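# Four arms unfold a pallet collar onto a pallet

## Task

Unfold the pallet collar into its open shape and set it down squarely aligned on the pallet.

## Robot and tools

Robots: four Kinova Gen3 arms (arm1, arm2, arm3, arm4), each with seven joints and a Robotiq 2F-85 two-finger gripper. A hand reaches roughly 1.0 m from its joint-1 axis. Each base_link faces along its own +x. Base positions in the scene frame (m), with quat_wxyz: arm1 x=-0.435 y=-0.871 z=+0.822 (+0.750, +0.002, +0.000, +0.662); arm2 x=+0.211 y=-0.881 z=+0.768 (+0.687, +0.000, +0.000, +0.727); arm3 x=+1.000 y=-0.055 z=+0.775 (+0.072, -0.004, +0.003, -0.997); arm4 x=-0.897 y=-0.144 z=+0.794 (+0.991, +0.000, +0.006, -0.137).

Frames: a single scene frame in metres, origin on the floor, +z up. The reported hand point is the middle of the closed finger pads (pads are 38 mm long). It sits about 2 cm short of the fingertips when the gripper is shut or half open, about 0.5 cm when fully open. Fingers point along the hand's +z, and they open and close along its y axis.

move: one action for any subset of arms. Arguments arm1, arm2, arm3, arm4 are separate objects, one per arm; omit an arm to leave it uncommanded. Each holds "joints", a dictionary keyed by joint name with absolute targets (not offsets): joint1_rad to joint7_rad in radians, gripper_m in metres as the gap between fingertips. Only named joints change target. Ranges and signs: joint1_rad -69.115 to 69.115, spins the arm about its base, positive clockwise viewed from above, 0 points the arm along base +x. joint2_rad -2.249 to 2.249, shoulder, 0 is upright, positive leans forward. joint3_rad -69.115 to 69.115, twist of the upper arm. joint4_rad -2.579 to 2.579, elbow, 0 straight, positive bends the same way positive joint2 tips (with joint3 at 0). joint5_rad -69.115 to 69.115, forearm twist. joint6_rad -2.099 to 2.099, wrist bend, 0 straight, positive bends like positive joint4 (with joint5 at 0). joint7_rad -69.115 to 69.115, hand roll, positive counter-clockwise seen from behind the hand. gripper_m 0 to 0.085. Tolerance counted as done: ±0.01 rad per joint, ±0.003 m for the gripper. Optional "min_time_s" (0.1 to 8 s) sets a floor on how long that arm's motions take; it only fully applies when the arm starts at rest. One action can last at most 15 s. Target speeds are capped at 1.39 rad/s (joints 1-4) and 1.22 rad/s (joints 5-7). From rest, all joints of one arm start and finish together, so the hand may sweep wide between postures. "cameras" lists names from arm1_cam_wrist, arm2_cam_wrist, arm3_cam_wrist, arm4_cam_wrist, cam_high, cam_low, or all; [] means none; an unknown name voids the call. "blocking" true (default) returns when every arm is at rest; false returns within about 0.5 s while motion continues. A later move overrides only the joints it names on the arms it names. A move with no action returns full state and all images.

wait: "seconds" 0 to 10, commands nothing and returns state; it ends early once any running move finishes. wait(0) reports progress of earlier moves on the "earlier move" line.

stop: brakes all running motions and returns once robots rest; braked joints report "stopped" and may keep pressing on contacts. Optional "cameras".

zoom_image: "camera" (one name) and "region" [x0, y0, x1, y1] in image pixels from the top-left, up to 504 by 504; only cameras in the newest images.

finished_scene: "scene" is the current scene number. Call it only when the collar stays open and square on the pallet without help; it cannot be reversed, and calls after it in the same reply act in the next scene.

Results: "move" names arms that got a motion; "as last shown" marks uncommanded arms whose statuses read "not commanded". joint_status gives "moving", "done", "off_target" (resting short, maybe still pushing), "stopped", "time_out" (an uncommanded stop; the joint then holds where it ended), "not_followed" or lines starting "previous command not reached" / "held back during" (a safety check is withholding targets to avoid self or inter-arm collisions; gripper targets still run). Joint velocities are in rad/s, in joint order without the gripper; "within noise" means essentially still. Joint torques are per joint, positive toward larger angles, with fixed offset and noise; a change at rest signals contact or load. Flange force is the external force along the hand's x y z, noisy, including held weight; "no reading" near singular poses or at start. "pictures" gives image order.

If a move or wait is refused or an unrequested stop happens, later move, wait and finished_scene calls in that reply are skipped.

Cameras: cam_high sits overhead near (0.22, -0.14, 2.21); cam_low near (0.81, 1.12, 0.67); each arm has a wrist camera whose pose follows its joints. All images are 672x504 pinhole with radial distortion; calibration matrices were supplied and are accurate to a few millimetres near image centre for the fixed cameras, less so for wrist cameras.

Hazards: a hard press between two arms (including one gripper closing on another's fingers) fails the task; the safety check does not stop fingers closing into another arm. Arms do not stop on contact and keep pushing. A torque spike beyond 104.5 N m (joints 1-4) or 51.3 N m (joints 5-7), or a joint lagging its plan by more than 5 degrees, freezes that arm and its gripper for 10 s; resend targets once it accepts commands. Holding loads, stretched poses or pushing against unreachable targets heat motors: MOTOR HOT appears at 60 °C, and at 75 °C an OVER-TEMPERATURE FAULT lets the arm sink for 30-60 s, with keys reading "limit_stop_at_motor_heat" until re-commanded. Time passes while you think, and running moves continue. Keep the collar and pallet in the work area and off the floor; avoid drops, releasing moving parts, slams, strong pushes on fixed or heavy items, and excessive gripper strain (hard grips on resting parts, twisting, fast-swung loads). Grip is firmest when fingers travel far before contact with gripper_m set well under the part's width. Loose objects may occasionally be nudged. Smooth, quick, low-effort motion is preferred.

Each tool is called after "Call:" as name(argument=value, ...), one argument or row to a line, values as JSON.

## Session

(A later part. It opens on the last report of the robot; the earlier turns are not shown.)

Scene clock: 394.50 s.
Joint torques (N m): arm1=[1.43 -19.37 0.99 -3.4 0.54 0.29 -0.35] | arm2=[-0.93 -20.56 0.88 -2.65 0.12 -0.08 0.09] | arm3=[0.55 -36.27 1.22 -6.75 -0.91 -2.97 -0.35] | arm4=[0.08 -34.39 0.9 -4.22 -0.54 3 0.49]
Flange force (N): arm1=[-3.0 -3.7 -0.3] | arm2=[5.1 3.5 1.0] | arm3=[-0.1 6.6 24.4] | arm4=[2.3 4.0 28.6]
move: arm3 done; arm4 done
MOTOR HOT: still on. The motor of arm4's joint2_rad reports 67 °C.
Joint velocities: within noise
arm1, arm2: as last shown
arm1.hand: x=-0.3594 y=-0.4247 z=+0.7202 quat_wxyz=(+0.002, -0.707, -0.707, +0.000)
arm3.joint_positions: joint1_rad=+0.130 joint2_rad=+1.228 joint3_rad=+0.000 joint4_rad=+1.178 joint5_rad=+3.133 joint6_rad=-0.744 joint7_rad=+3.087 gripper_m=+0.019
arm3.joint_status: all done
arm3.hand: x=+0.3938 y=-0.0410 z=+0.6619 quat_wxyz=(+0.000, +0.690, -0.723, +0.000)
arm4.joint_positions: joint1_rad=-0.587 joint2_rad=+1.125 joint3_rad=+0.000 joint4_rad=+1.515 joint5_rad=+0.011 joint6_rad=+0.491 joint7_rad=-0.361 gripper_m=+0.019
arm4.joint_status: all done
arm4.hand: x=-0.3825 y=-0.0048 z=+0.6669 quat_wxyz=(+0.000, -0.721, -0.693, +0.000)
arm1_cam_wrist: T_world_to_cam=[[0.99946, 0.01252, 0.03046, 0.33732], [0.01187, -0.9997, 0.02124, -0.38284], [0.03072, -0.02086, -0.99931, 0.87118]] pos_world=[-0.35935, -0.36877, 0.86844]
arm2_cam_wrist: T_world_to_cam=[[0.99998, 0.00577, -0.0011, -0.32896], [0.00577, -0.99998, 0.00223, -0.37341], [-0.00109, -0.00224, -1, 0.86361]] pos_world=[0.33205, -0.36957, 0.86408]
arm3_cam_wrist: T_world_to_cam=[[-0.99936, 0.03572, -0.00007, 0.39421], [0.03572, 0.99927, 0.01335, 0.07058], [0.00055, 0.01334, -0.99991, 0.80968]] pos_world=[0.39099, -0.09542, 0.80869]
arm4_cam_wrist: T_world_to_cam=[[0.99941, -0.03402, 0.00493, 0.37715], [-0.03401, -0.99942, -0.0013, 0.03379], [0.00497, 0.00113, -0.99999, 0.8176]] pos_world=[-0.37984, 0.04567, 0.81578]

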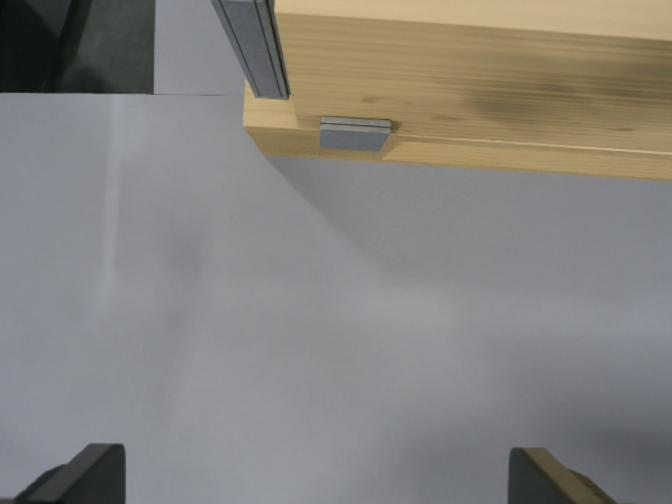

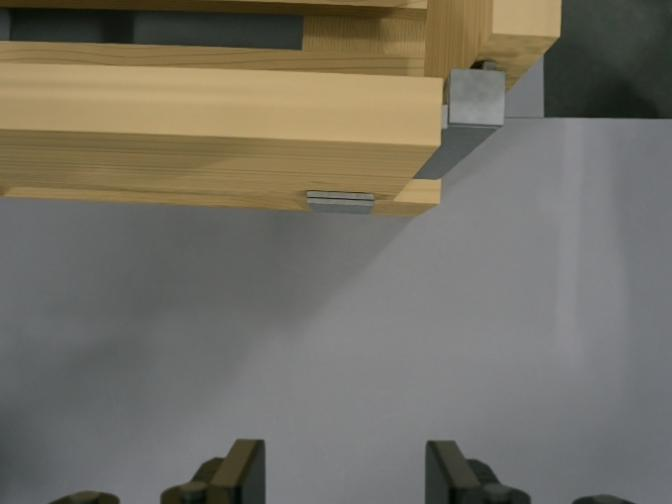

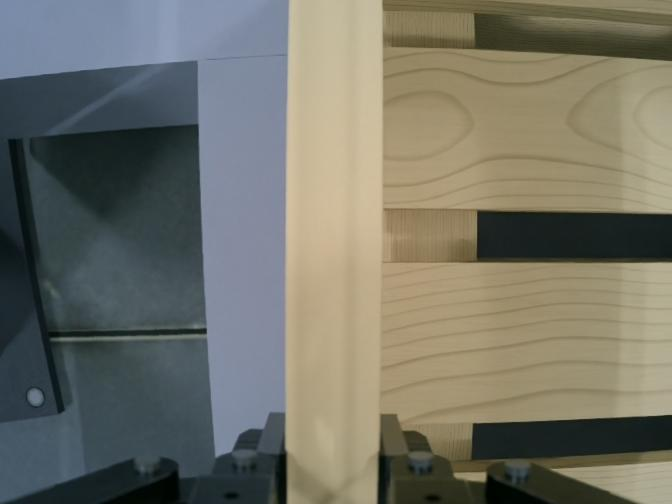

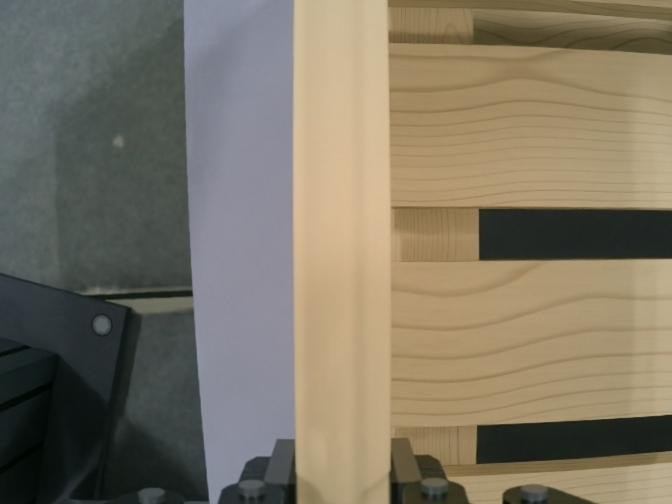

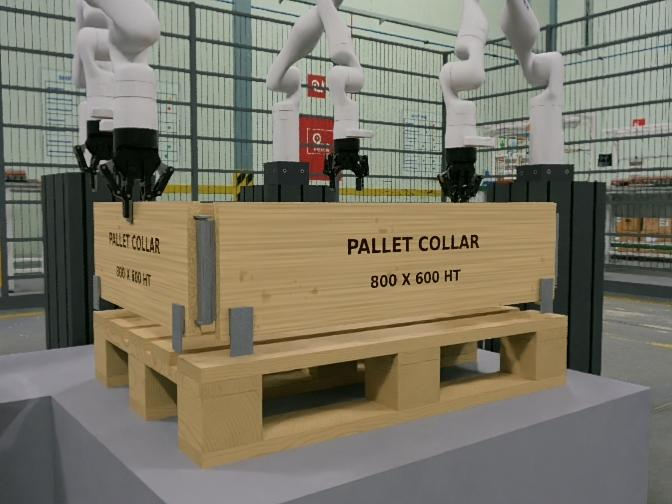

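Call:
move(
  arm3={"joints": {"joint1_rad": 0.1351, "joint2_rad": 1.2528, "joint4_rad": 1.1637, "joint5_rad": 3.1334, "joint6_rad": -0.7335, "joint7_rad": 3.0907}, "min_time_s": 1.5},
  arm4={"joints": {"joint1_rad": -0.5947, "joint2_rad": 1.1507, "joint4_rad": 1.5040, "joint5_rad": 0.0115, "joint6_rad": 0.4761, "joint7_rad": -0.3695}, "min_time_s": 1.5},
  cameras=["arm1_cam_wrist", "arm2_cam_wrist", "cam_low"],
)

Call:
zoom_image(
  camera="arm1_cam_wrist",
  region=[220, 60, 420, 190],
)

Call:
zoom_image(
  camera="arm2_cam_wrist",
  region=[270, 130, 470, 260],
)

Call:
zoom_image(
  camera="cam_low",
  region=[80, 290, 280, 390],
)

Call:
zoom_image(
  camera="cam_low",
  region=[500, 270, 600, 340],
)

Scene clock: 410.27 s.
Joint torques (N m): arm1=[1.38 -19.34 1.02 -3.45 0.51 0.3 -0.38] | arm2=[-0.93 -20.54 0.9 -2.72 0.11 -0.1 0.1] | arm3=[0.59 -36.3 1.23 -6.72 -0.92 -2.91 -0.37] | arm4=[0.07 -34.53 0.88 -4.11 -0.48 2.92 0.49]
Flange force (N): arm1=[-3.2 -3.6 -0.4] | arm2=[4.9 3.5 0.9] | arm3=[-0.1 6.2 24.2] | arm4=[2.2 3.8 28.5]
move: arm3 done; arm4 done
MOTOR HOT: still on. The motor of arm4's joint2_rad reports 66 °C.
Joint velocities: within noise
arm1, arm2: as last shown
arm3.joint_positions: joint1_rad=+0.135 joint2_rad=+1.253 joint3_rad=+0.000 joint4_rad=+1.164 joint5_rad=+3.133 joint6_rad=-0.734 joint7_rad=+3.091 gripper_m=+0.019
arm3.joint_status: all done
arm3.hand: x=+0.3929 y=-0.0380 z=+0.6500 quat_wxyz=(+0.000, +0.690, -0.724, +0.000)
arm4.joint_positions: joint1_rad=-0.595 joint2_rad=+1.151 joint3_rad=+0.000 joint4_rad=+1.504 joint5_rad=+0.012 joint6_rad=+0.476 joint7_rad=-0.370 gripper_m=+0.019
arm4.joint_status: all done
arm4.hand: x=-0.3833 y=-0.0008 z=+0.6550 quat_wxyz=(+0.000, -0.721, -0.693, +0.000)
arm1_cam_wrist: T_world_to_cam=[[0.99946, 0.01252, 0.03046, 0.33732], [0.01187, -0.9997, 0.02124, -0.38284], [0.03072, -0.02086, -0.99931, 0.87118]] pos_world=[-0.35935, -0.36877, 0.86844]
arm2_cam_wrist: T_world_to_cam=[[0.99998, 0.00577, -0.0011, -0.32896], [0.00577, -0.99998, 0.00223, -0.37341], [-0.00109, -0.00224, -1, 0.86361]] pos_world=[0.33205, -0.36957, 0.86408]

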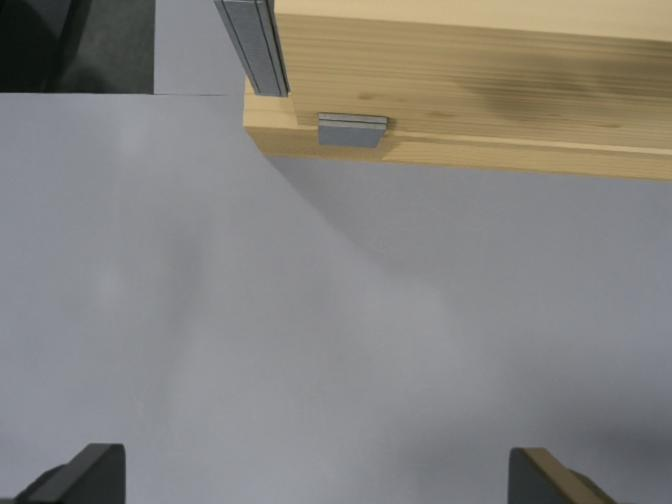

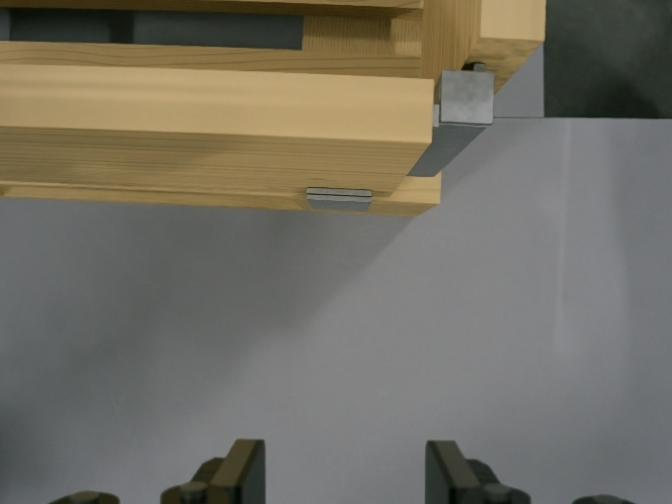

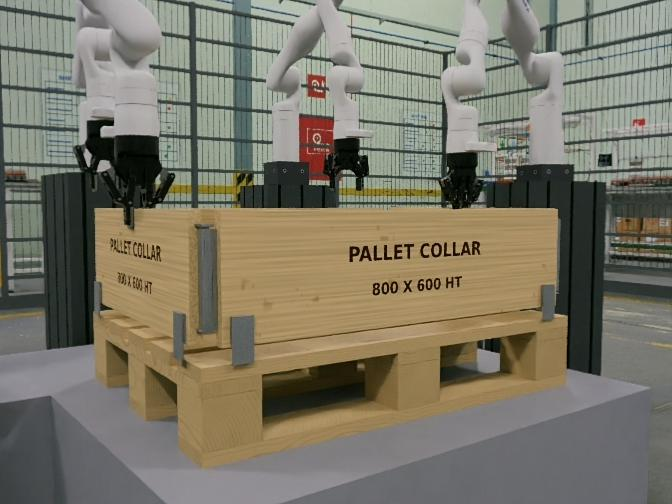

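Scaled by 2.520.

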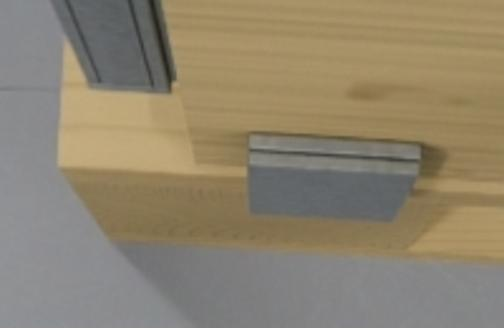

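Scaled by 2.520.

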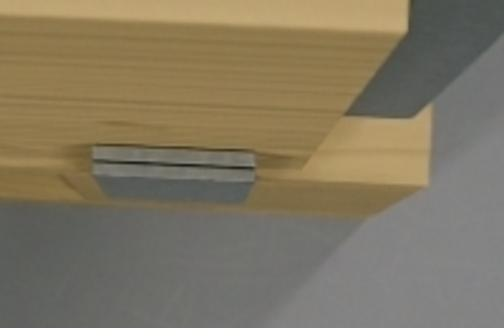

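Scaled by 2.520 from the camera's image (finer frame: 960x720).

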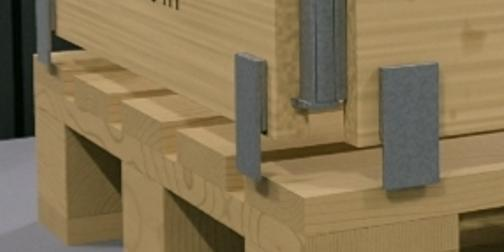

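Scaled by 5.040 from the camera's image (finer frame: 960x720).

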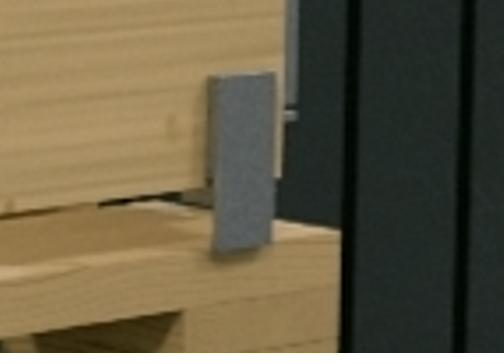

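Call:
move(
  arm3={"joints": {"joint1_rad": 0.1342, "joint2_rad": 1.2723, "joint4_rad": 1.1547, "joint5_rad": 3.1333, "joint6_rad": -0.7230, "joint7_rad": 3.0890}, "min_time_s": 1.2},
  arm4={"joints": {"joint1_rad": -0.5969, "joint2_rad": 1.1724, "joint4_rad": 1.4933, "joint5_rad": 0.0118, "joint6_rad": 0.4651, "joint7_rad": -0.3729}, "min_time_s": 1.2},
  cameras=["arm1_cam_wrist", "arm2_cam_wrist", "cam_low"],
)

Call:
zoom_image(
  camera="cam_low",
  region=[80, 290, 280, 390],
)

Call:
zoom_image(
  camera="cam_low",
  region=[500, 270, 600, 340],
)

Call:
zoom_image(
  camera="arm1_cam_wrist",
  region=[220, 60, 420, 190],
)

Call:
zoom_image(
  camera="arm2_cam_wrist",
  region=[270, 130, 470, 260],
)

Scene clock: 422.50 s.
Joint torques (N m): arm1=[1.42 -19.33 1.02 -3.48 0.53 0.31 -0.34] | arm2=[-0.86 -20.57 0.89 -2.68 0.11 -0.08 0.03] | arm3=[0.49 -36.73 1.25 -7.18 -0.8 -2.54 -0.31] | arm4=[0.29 -35.2 1.18 -4.78 -0.47 2.5 0.42]
Flange force (N): arm1=[-3.3 -3.8 -0.4] | arm2=[5.1 3.5 1.0] | arm3=[-0.2 5.1 24.2] | arm4=[2.0 2.3 28.5]
move: arm3 done; arm4 done
MOTOR HOT: still on. The motor of arm4's joint2_rad reports 66 °C.
Joint velocities: within noise
arm1, arm2: as last shown
arm3.joint_positions: joint1_rad=+0.134 joint2_rad=+1.272 joint3_rad=+0.000 joint4_rad=+1.155 joint5_rad=+3.133 joint6_rad=-0.723 joint7_rad=+3.089 gripper_m=+0.019
arm3.joint_status: all done
arm3.hand: x=+0.3928 y=-0.0385 z=+0.6400 quat_wxyz=(+0.000, +0.690, -0.724, +0.000)
arm4.joint_positions: joint1_rad=-0.597 joint2_rad=+1.172 joint3_rad=+0.000 joint4_rad=+1.493 joint5_rad=+0.012 joint6_rad=+0.465 joint7_rad=-0.373 gripper_m=+0.019
arm4.joint_status: all done
arm4.hand: x=-0.3833 y=+0.0005 z=+0.6450 quat_wxyz=(+0.000, -0.721, -0.693, +0.000)
arm1_cam_wrist: T_world_to_cam=[[0.99946, 0.01252, 0.03046, 0.33732], [0.01187, -0.9997, 0.02124, -0.38284], [0.03072, -0.02086, -0.99931, 0.87118]] pos_world=[-0.35935, -0.36877, 0.86844]
arm2_cam_wrist: T_world_to_cam=[[0.99998, 0.00577, -0.0011, -0.32896], [0.00577, -0.99998, 0.00223, -0.37341], [-0.00109, -0.00224, -1, 0.86361]] pos_world=[0.33205, -0.36957, 0.86408]

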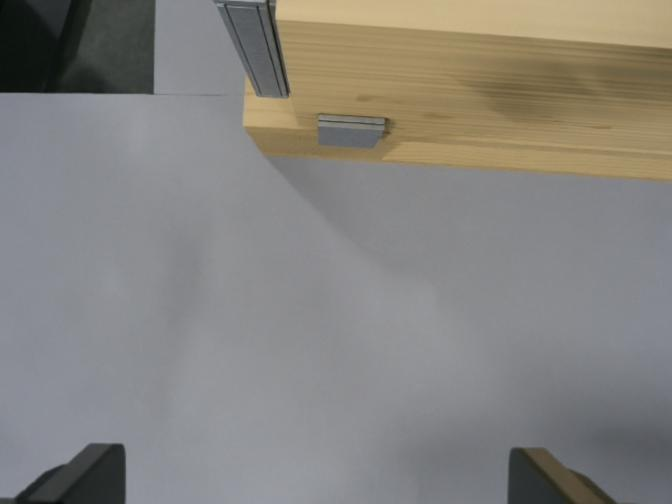

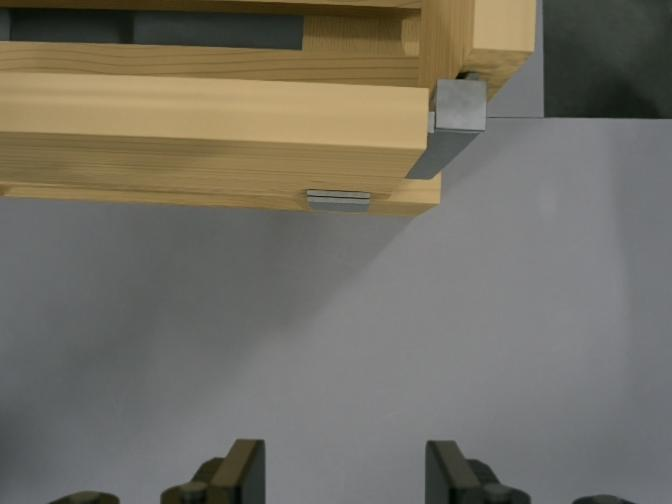

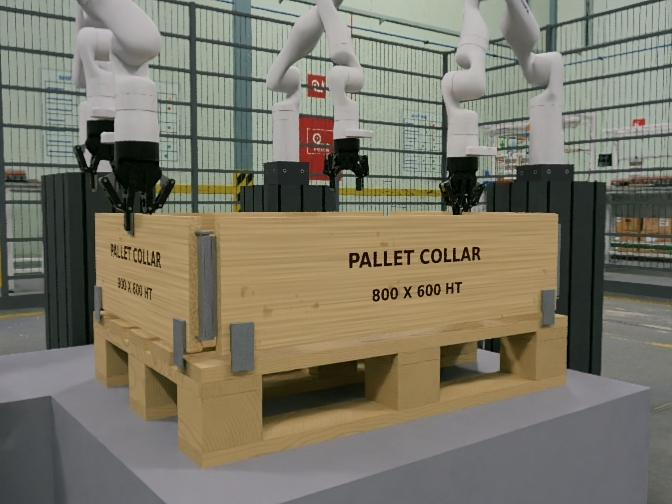

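Scaled by 2.520 from the camera's image (finer frame: 960x720).

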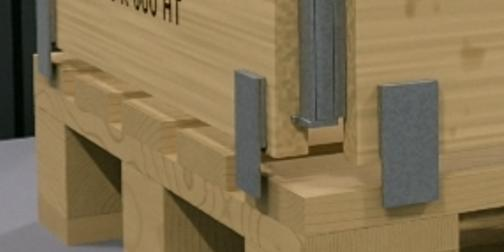

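Scaled by 5.040 from the camera's image (finer frame: 960x720).

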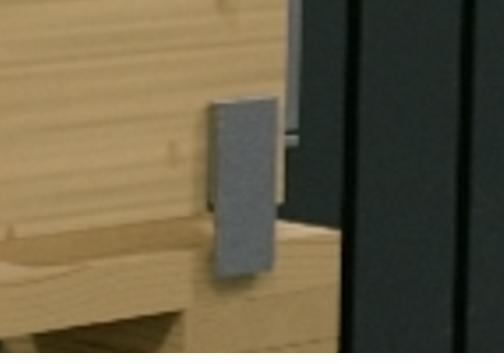

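Scaled by 2.520.

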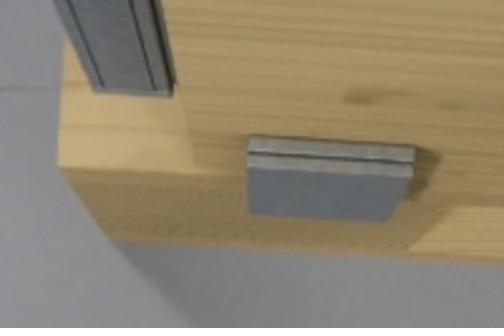

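Scaled by 2.520.

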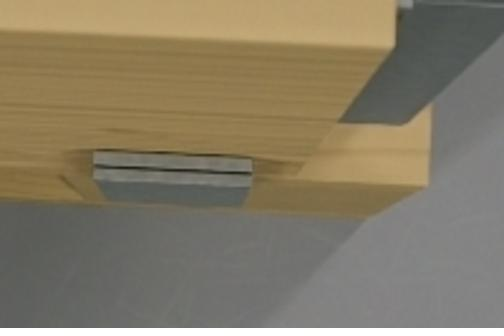

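Call:
move(
  arm3={"joints": {"joint1_rad": 0.1342, "joint2_rad": 1.2919, "joint4_rad": 1.1453, "joint5_rad": 3.1332, "joint6_rad": -0.7128, "joint7_rad": 3.0891}, "min_time_s": 1.2},
  arm4={"joints": {"joint1_rad": -0.5969, "joint2_rad": 1.1938, "joint4_rad": 1.4836, "joint5_rad": 0.0121, "joint6_rad": 0.4534, "joint7_rad": -0.3731}, "min_time_s": 1.2},
  cameras=["cam_low", "arm1_cam_wrist", "arm2_cam_wrist"],
)

Call:
zoom_image(
  camera="cam_low",
  region=[80, 290, 280, 390],
)

Call:
zoom_image(
  camera="arm2_cam_wrist",
  region=[330, 0, 580, 240],
)

Call:
zoom_image(
  camera="arm1_cam_wrist",
  region=[180, 0, 430, 190],
)

Scene clock: 427.73 s.
Joint torques (N m): arm1=[1.42 -19.32 0.99 -3.44 0.54 0.29 -0.34] | arm2=[-0.85 -20.56 0.91 -2.73 0.15 -0.08 0.09] | arm3=[0.62 -36.72 1.25 -7.06 -0.91 -2.53 -0.44] | arm4=[0.2 -35.18 1.14 -4.51 -0.32 2.48 0.53]
Flange force (N): arm1=[-3.1 -3.8 -0.4] | arm2=[4.9 3.3 0.9] | arm3=[-0.2 5.1 24.1] | arm4=[2.2 2.5 28.5]
move: arm3 done; arm4 done
MOTOR HOT: still on. The motor of arm4's joint2_rad reports 66 °C.
Joint velocities: within noise
arm1, arm2: as last shown
arm3.joint_positions: joint1_rad=+0.134 joint2_rad=+1.292 joint3_rad=+0.000 joint4_rad=+1.145 joint5_rad=+3.133 joint6_rad=-0.713 joint7_rad=+3.089 gripper_m=+0.019
arm3.joint_status: all done
arm3.hand: x=+0.3928 y=-0.0385 z=+0.6300 quat_wxyz=(+0.000, +0.690, -0.724, +0.000)
arm4.joint_positions: joint1_rad=-0.597 joint2_rad=+1.194 joint3_rad=+0.000 joint4_rad=+1.484 joint5_rad=+0.012 joint6_rad=+0.453 joint7_rad=-0.373 gripper_m=+0.019
arm4.joint_status: all done
arm4.hand: x=-0.3832 y=+0.0006 z=+0.6351 quat_wxyz=(+0.000, -0.721, -0.693, +0.000)
pictures: arm1_cam_wrist, arm2_cam_wrist, cam_low
arm1_cam_wrist: T_world_to_cam=[[0.99946, 0.01252, 0.03046, 0.33732], [0.01187, -0.9997, 0.02124, -0.38284], [0.03072, -0.02086, -0.99931, 0.87118]] pos_world=[-0.35935, -0.36877, 0.86844]
arm2_cam_wrist: T_world_to_cam=[[0.99998, 0.00577, -0.0011, -0.32896], [0.00577, -0.99998, 0.00223, -0.37341], [-0.00109, -0.00224, -1, 0.86361]] pos_world=[0.33205, -0.36957, 0.86408]

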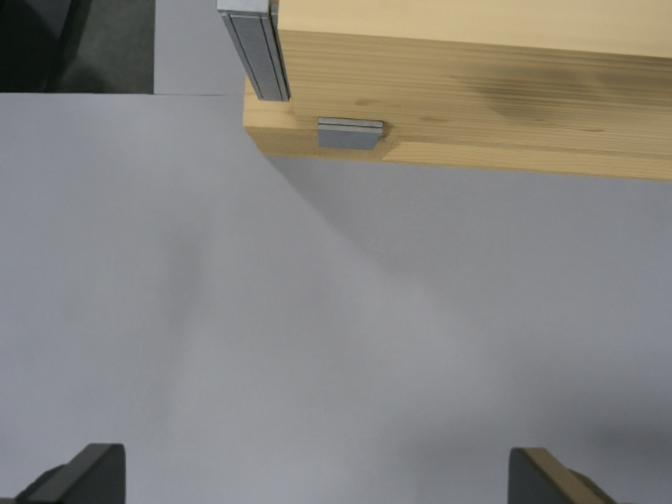

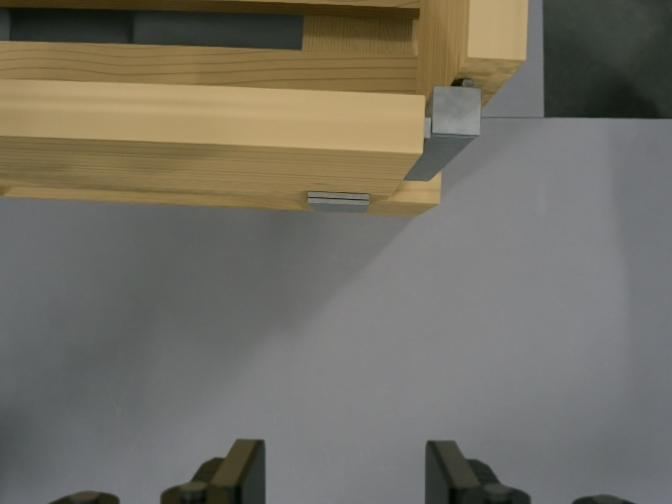

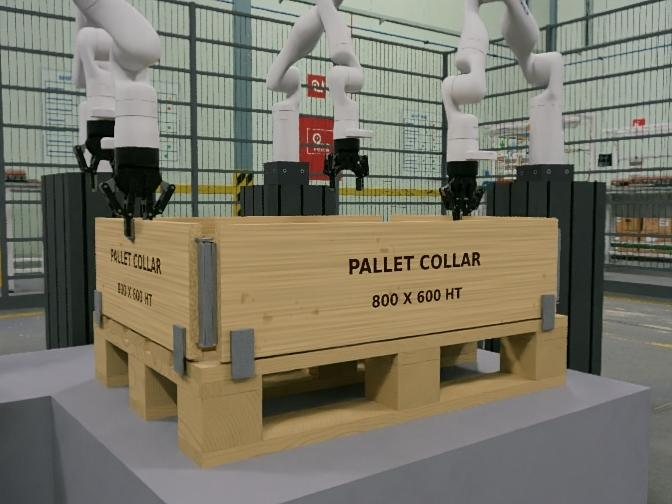

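Scaled by 2.520 from the camera's image (finer frame: 960x720).

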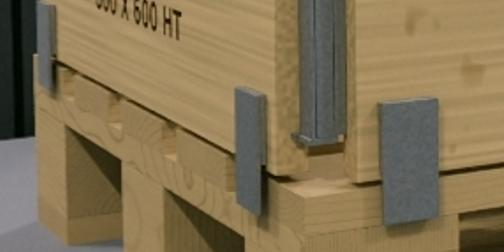

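Scaled by 2.016.

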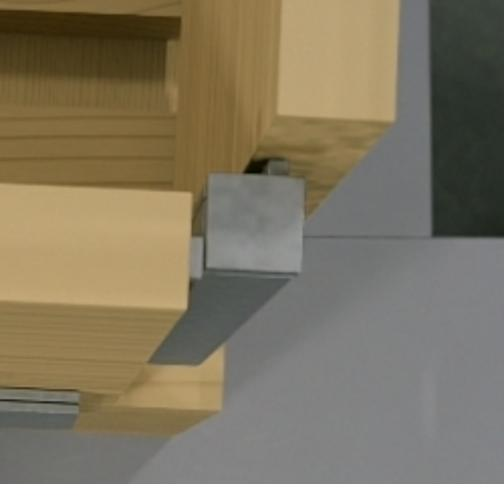

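Scaled by 2.016.

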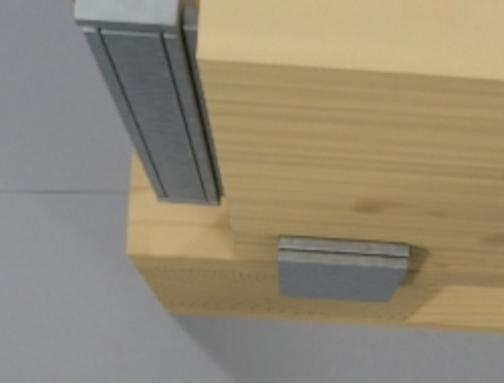

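Call:
move(
  arm3={"joints": {"joint1_rad": 0.1342, "joint2_rad": 1.3058, "joint4_rad": 1.1381, "joint5_rad": 3.1331, "joint6_rad": -0.7060, "joint7_rad": 3.0891}, "min_time_s": 1.2},
  arm4={"joints": {"joint1_rad": -0.5969, "joint2_rad": 1.2089, "joint4_rad": 1.4764, "joint5_rad": 0.0123, "joint6_rad": 0.4456, "joint7_rad": -0.3732}, "min_time_s": 1.2},
  cameras=["cam_low"],
)

Call:
zoom_image(
  camera="cam_low",
  region=[80, 290, 280, 390],
)

Call:
zoom_image(
  camera="cam_low",
  region=[440, 270, 600, 370],
)

Scene clock: 431.63 s.
Joint torques (N m): arm1=[1.42 -19.35 1.01 -3.46 0.53 0.34 -0.33] | arm2=[-0.93 -20.53 0.83 -2.69 0.11 -0.02 0.02] | arm3=[0.27 -23.93 0.76 -6.3 -0.93 0.77 -0.39] | arm4=[1.21 -28.45 2.3 -4.89 0.01 0.91 0.52]
Flange force (N): arm1=[-3.3 -3.8 -0.3] | arm2=[4.8 3.5 1.0] | arm3=[-0.7 -2.1 -3.8] | arm4=[2.5 -2.2 11.6]
move: arm3 done; arm4 done
MOTOR HOT: still on. The motor of arm4's joint2_rad reports 66 °C.
Joint velocities: within noise
arm1, arm2: as last shown
arm3.joint_positions: joint1_rad=+0.134 joint2_rad=+1.306 joint3_rad=+0.000 joint4_rad=+1.138 joint5_rad=+3.133 joint6_rad=-0.706 joint7_rad=+3.089 gripper_m=+0.019
arm3.joint_status: all done
arm3.hand: x=+0.3927 y=-0.0384 z=+0.6230 quat_wxyz=(+0.000, +0.690, -0.724, +0.000)
arm4.joint_positions: joint1_rad=-0.597 joint2_rad=+1.209 joint3_rad=+0.000 joint4_rad=+1.476 joint5_rad=+0.012 joint6_rad=+0.446 joint7_rad=-0.373 gripper_m=+0.019
arm4.joint_status: all done
arm4.hand: x=-0.3833 y=+0.0007 z=+0.6280 quat_wxyz=(+0.000, -0.721, -0.693, +0.000)

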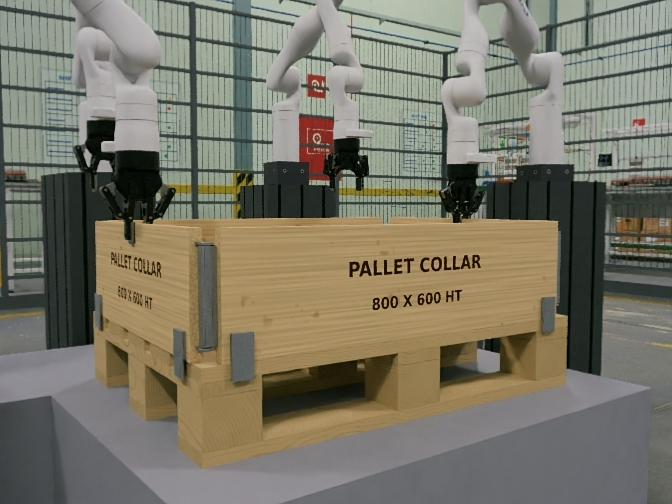

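Scaled by 2.520 from the camera's image (finer frame: 960x720).

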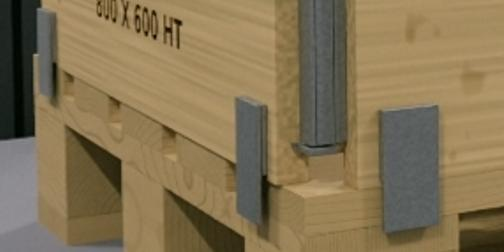

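Scaled by 3.150 from the camera's image (finer frame: 960x720).

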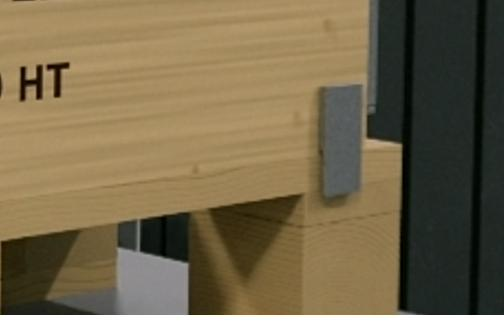

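Call:
move(
  arm4={"joints": {"joint1_rad": -0.5969, "joint2_rad": 1.2132, "joint4_rad": 1.4743, "joint5_rad": 0.0123, "joint6_rad": 0.4433, "joint7_rad": -0.3732}, "min_time_s": 0.8},
  cameras=["arm3_cam_wrist", "arm4_cam_wrist", "arm1_cam_wrist", "arm2_cam_wrist"],
)

Scene clock: 433.93 s.
Joint torques (N m): arm1=[1.42 -19.33 1.05 -3.46 0.53 0.3 -0.35] | arm2=[-0.96 -20.57 0.93 -2.64 0.11 -0.06 0.07] | arm3=[0.28 -23.47 0.76 -6.15 -0.92 0.77 -0.39] | arm4=[0.02 -6.46 0.83 -8.22 -0.13 -5.46 0.43]
Flange force (N): arm1=[-3.2 -3.8 -0.4] | arm2=[5.1 3.7 1.0] | arm3=[-0.7 -2.2 -4.5] | arm4=[-5.2 -17.3 -46.3]
move: arm4 done
MOTOR HOT: still on. The motor of arm4's joint2_rad reports 65 °C.
Joint velocities: within noise
arm1, arm2, arm3: as last shown
arm4.joint_positions: joint1_rad=-0.597 joint2_rad=+1.213 joint3_rad=+0.000 joint4_rad=+1.474 joint5_rad=+0.012 joint6_rad=+0.443 joint7_rad=-0.373 gripper_m=+0.019
arm4.joint_status: all done
arm4.hand: x=-0.3833 y=+0.0006 z=+0.6260 quat_wxyz=(+0.000, -0.721, -0.693, +0.000)
pictures: arm1_cam_wrist, arm2_cam_wrist, arm3_cam_wrist, arm4_cam_wrist
arm1_cam_wrist: T_world_to_cam=[[0.99946, 0.01252, 0.03046, 0.33732], [0.01187, -0.9997, 0.02124, -0.38284], [0.03072, -0.02086, -0.99931, 0.87118]] pos_world=[-0.35935, -0.36877, 0.86844]
arm2_cam_wrist: T_world_to_cam=[[0.99998, 0.00577, -0.0011, -0.32896], [0.00577, -0.99998, 0.00223, -0.37341], [-0.00109, -0.00224, -1, 0.86361]] pos_world=[0.33205, -0.36957, 0.86408]
arm3_cam_wrist: T_world_to_cam=[[-0.9993, 0.03753, -0.00004, 0.39314], [0.03752, 0.99921, 0.01335, 0.06784], [0.00054, 0.01334, -0.99991, 0.77075]] pos_world=[0.3899, -0.09282, 0.76979]
arm4_cam_wrist: T_world_to_cam=[[0.99935, -0.03562, 0.00502, 0.37823], [-0.03561, -0.99936, -0.00129, 0.03849], [0.00507, 0.00111, -0.99999, 0.77674]] pos_world=[-0.38055, 0.05107, 0.77488]

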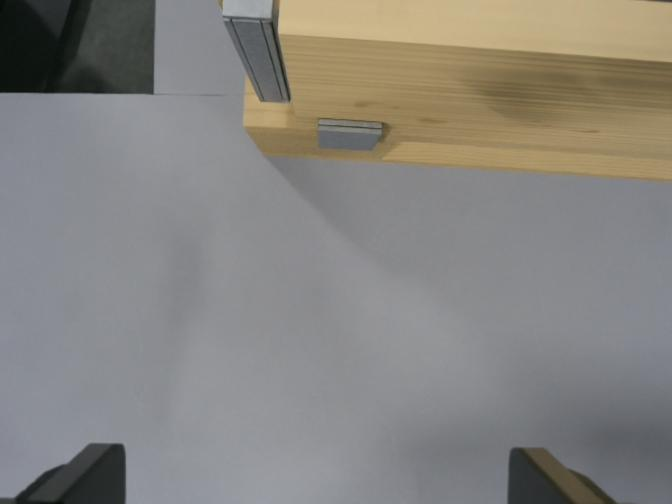

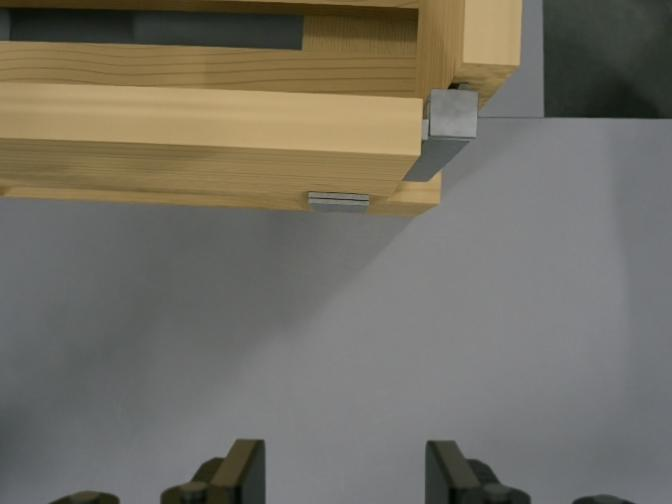

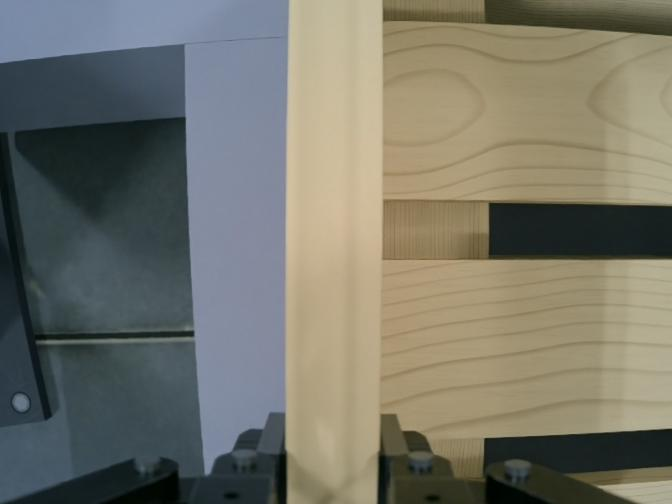

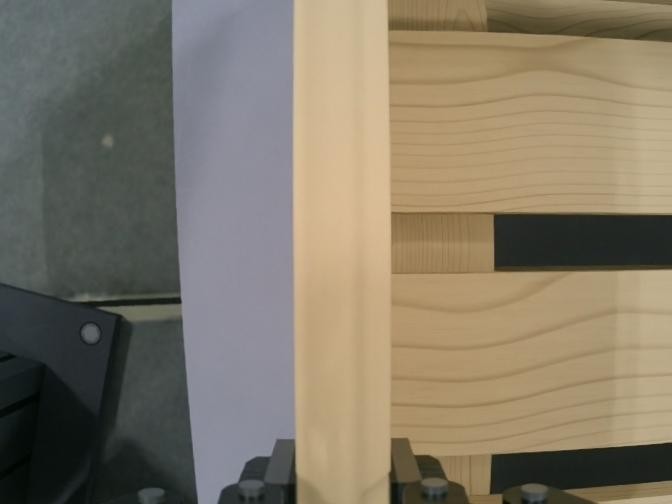

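Call:
move(
  arm4={"joints": {"joint1_rad": -0.5969, "joint2_rad": 1.2107, "joint4_rad": 1.4755, "joint5_rad": 0.0123, "joint6_rad": 0.4446, "joint7_rad": -0.3732}, "min_time_s": 0.6},
)

Call:
move(
  arm3={"joints": {"gripper_m": 0.032}},
  arm4={"joints": {"gripper_m": 0.032}},
  cameras=["arm1_cam_wrist", "arm2_cam_wrist", "cam_low"],
)

Scene clock: 436.07 s.
Joint torques (N m): arm1=[1.43 -19.38 0.98 -3.5 0.53 0.28 -0.36] | arm2=[-0.91 -20.63 0.94 -2.72 0.08 -0.06 0.05] | arm3=[0.29 -23.49 0.79 -6.3 -0.95 0.88 -0.38] | arm4=[1.02 -20.98 2.1 -5.16 -0.07 -0.73 0.43]
Flange force (N): arm1=[-3.3 -3.8 -0.3] | arm2=[4.9 3.5 1.1] | arm3=[-0.7 -2.5 -4.7] | arm4=[0.7 -5.6 -6.6]
move: arm4 done
MOTOR HOT: still on. The motor of arm4's joint2_rad reports 65 °C.
Joint velocities: within noise
arm1, arm2, arm3: as last shown
arm4.joint_positions: joint1_rad=-0.597 joint2_rad=+1.211 joint3_rad=+0.000 joint4_rad=+1.476 joint5_rad=+0.012 joint6_rad=+0.445 joint7_rad=-0.373 gripper_m=+0.019
arm4.joint_status: all done
arm4.hand: x=-0.3833 y=+0.0007 z=+0.6272 quat_wxyz=(+0.000, -0.721, -0.693, +0.000)
pictures: none

Scene clock: 436.90 s.
Joint torques (N m): arm1=[1.46 -19.31 0.99 -3.42 0.54 0.33 -0.36] | arm2=[-1.02 -20.52 0.98 -2.74 0.06 -0.02 0.02] | arm3=[0.39 -23.05 1.61 -4.79 -0.28 -0.29 -0.25] | arm4=[1.53 -22.3 2.37 -3.77 -0.19 0.68 0.31]
Flange force (N): arm1=[-3.2 -3.8 -0.3] | arm2=[4.6 3.8 1.0] | arm3=[-0.2 0.4 -2.9] | arm4=[2.3 -3.3 -0.7]
move: arm3 done; arm4 done
MOTOR HOT: still on. The motor of arm4's joint2_rad reports 65 °C.
Joint velocities: within noise
arm1.joint_positions: joint1_rad=-0.012 joint2_rad=+1.012 joint3_rad=+0.000 joint4_rad=+1.824 joint5_rad=+0.000 joint6_rad=+0.306 joint7_rad=-1.458 gripper_m=+0.085
arm1.joint_status: not commanded
arm1.hand: x=-0.3594 y=-0.4247 z=+0.7202 quat_wxyz=(+0.002, -0.707, -0.707, +0.000)
arm2.joint_positions: joint1_rad=+0.260 joint2_rad=+0.905 joint3_rad=+0.000 joint4_rad=+1.776 joint5_rad=+0.000 joint6_rad=+0.461 joint7_rad=-1.368 gripper_m=+0.040
arm2.joint_status: not commanded
arm2.hand: x=+0.3310 y=-0.4247 z=+0.7200 quat_wxyz=(+0.000, -0.707, -0.707, +0.000)
arm3.joint_positions: joint1_rad=+0.134 joint2_rad=+1.306 joint3_rad=+0.000 joint4_rad=+1.138 joint5_rad=+3.133 joint6_rad=-0.706 joint7_rad=+3.089 gripper_m=+0.032
arm3.joint_status: all done
arm3.hand: x=+0.3927 y=-0.0384 z=+0.6230 quat_wxyz=(+0.000, +0.690, -0.724, +0.000)
arm4.joint_positions: joint1_rad=-0.597 joint2_rad=+1.211 joint3_rad=+0.000 joint4_rad=+1.476 joint5_rad=+0.012 joint6_rad=+0.445 joint7_rad=-0.373 gripper_m=+0.032
arm4.joint_status: all done
arm4.hand: x=-0.3833 y=+0.0007 z=+0.6272 quat_wxyz=(+0.000, -0.721, -0.693, +0.000)
arm1_cam_wrist: T_world_to_cam=[[0.99946, 0.01252, 0.03046, 0.33732], [0.01187, -0.9997, 0.02124, -0.38284], [0.03072, -0.02086, -0.99931, 0.87118]] pos_world=[-0.35935, -0.36877, 0.86844]
arm2_cam_wrist: T_world_to_cam=[[0.99998, 0.00577, -0.0011, -0.32896], [0.00577, -0.99998, 0.00223, -0.37341], [-0.00109, -0.00224, -1, 0.86361]] pos_world=[0.33205, -0.36957, 0.86408]

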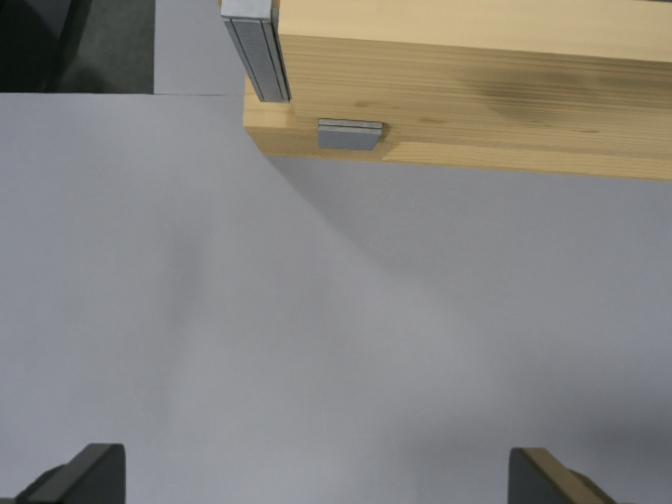

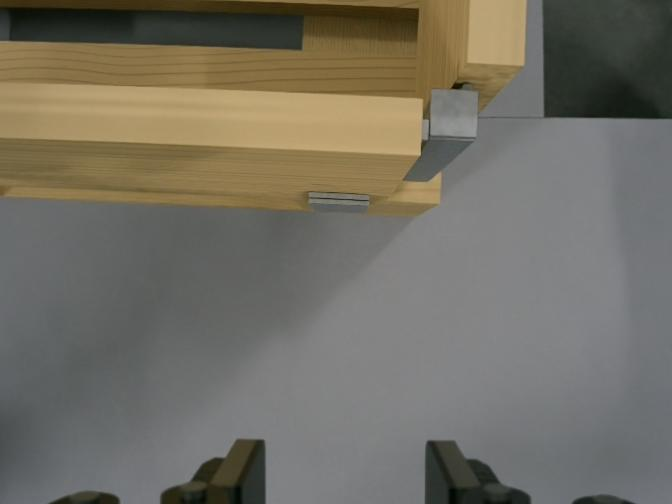

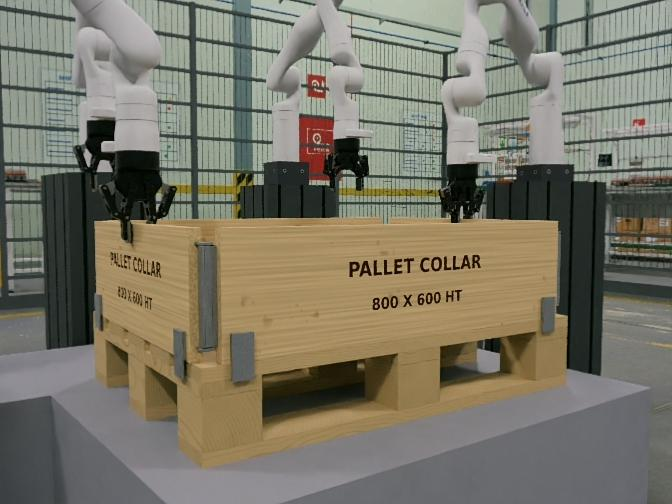

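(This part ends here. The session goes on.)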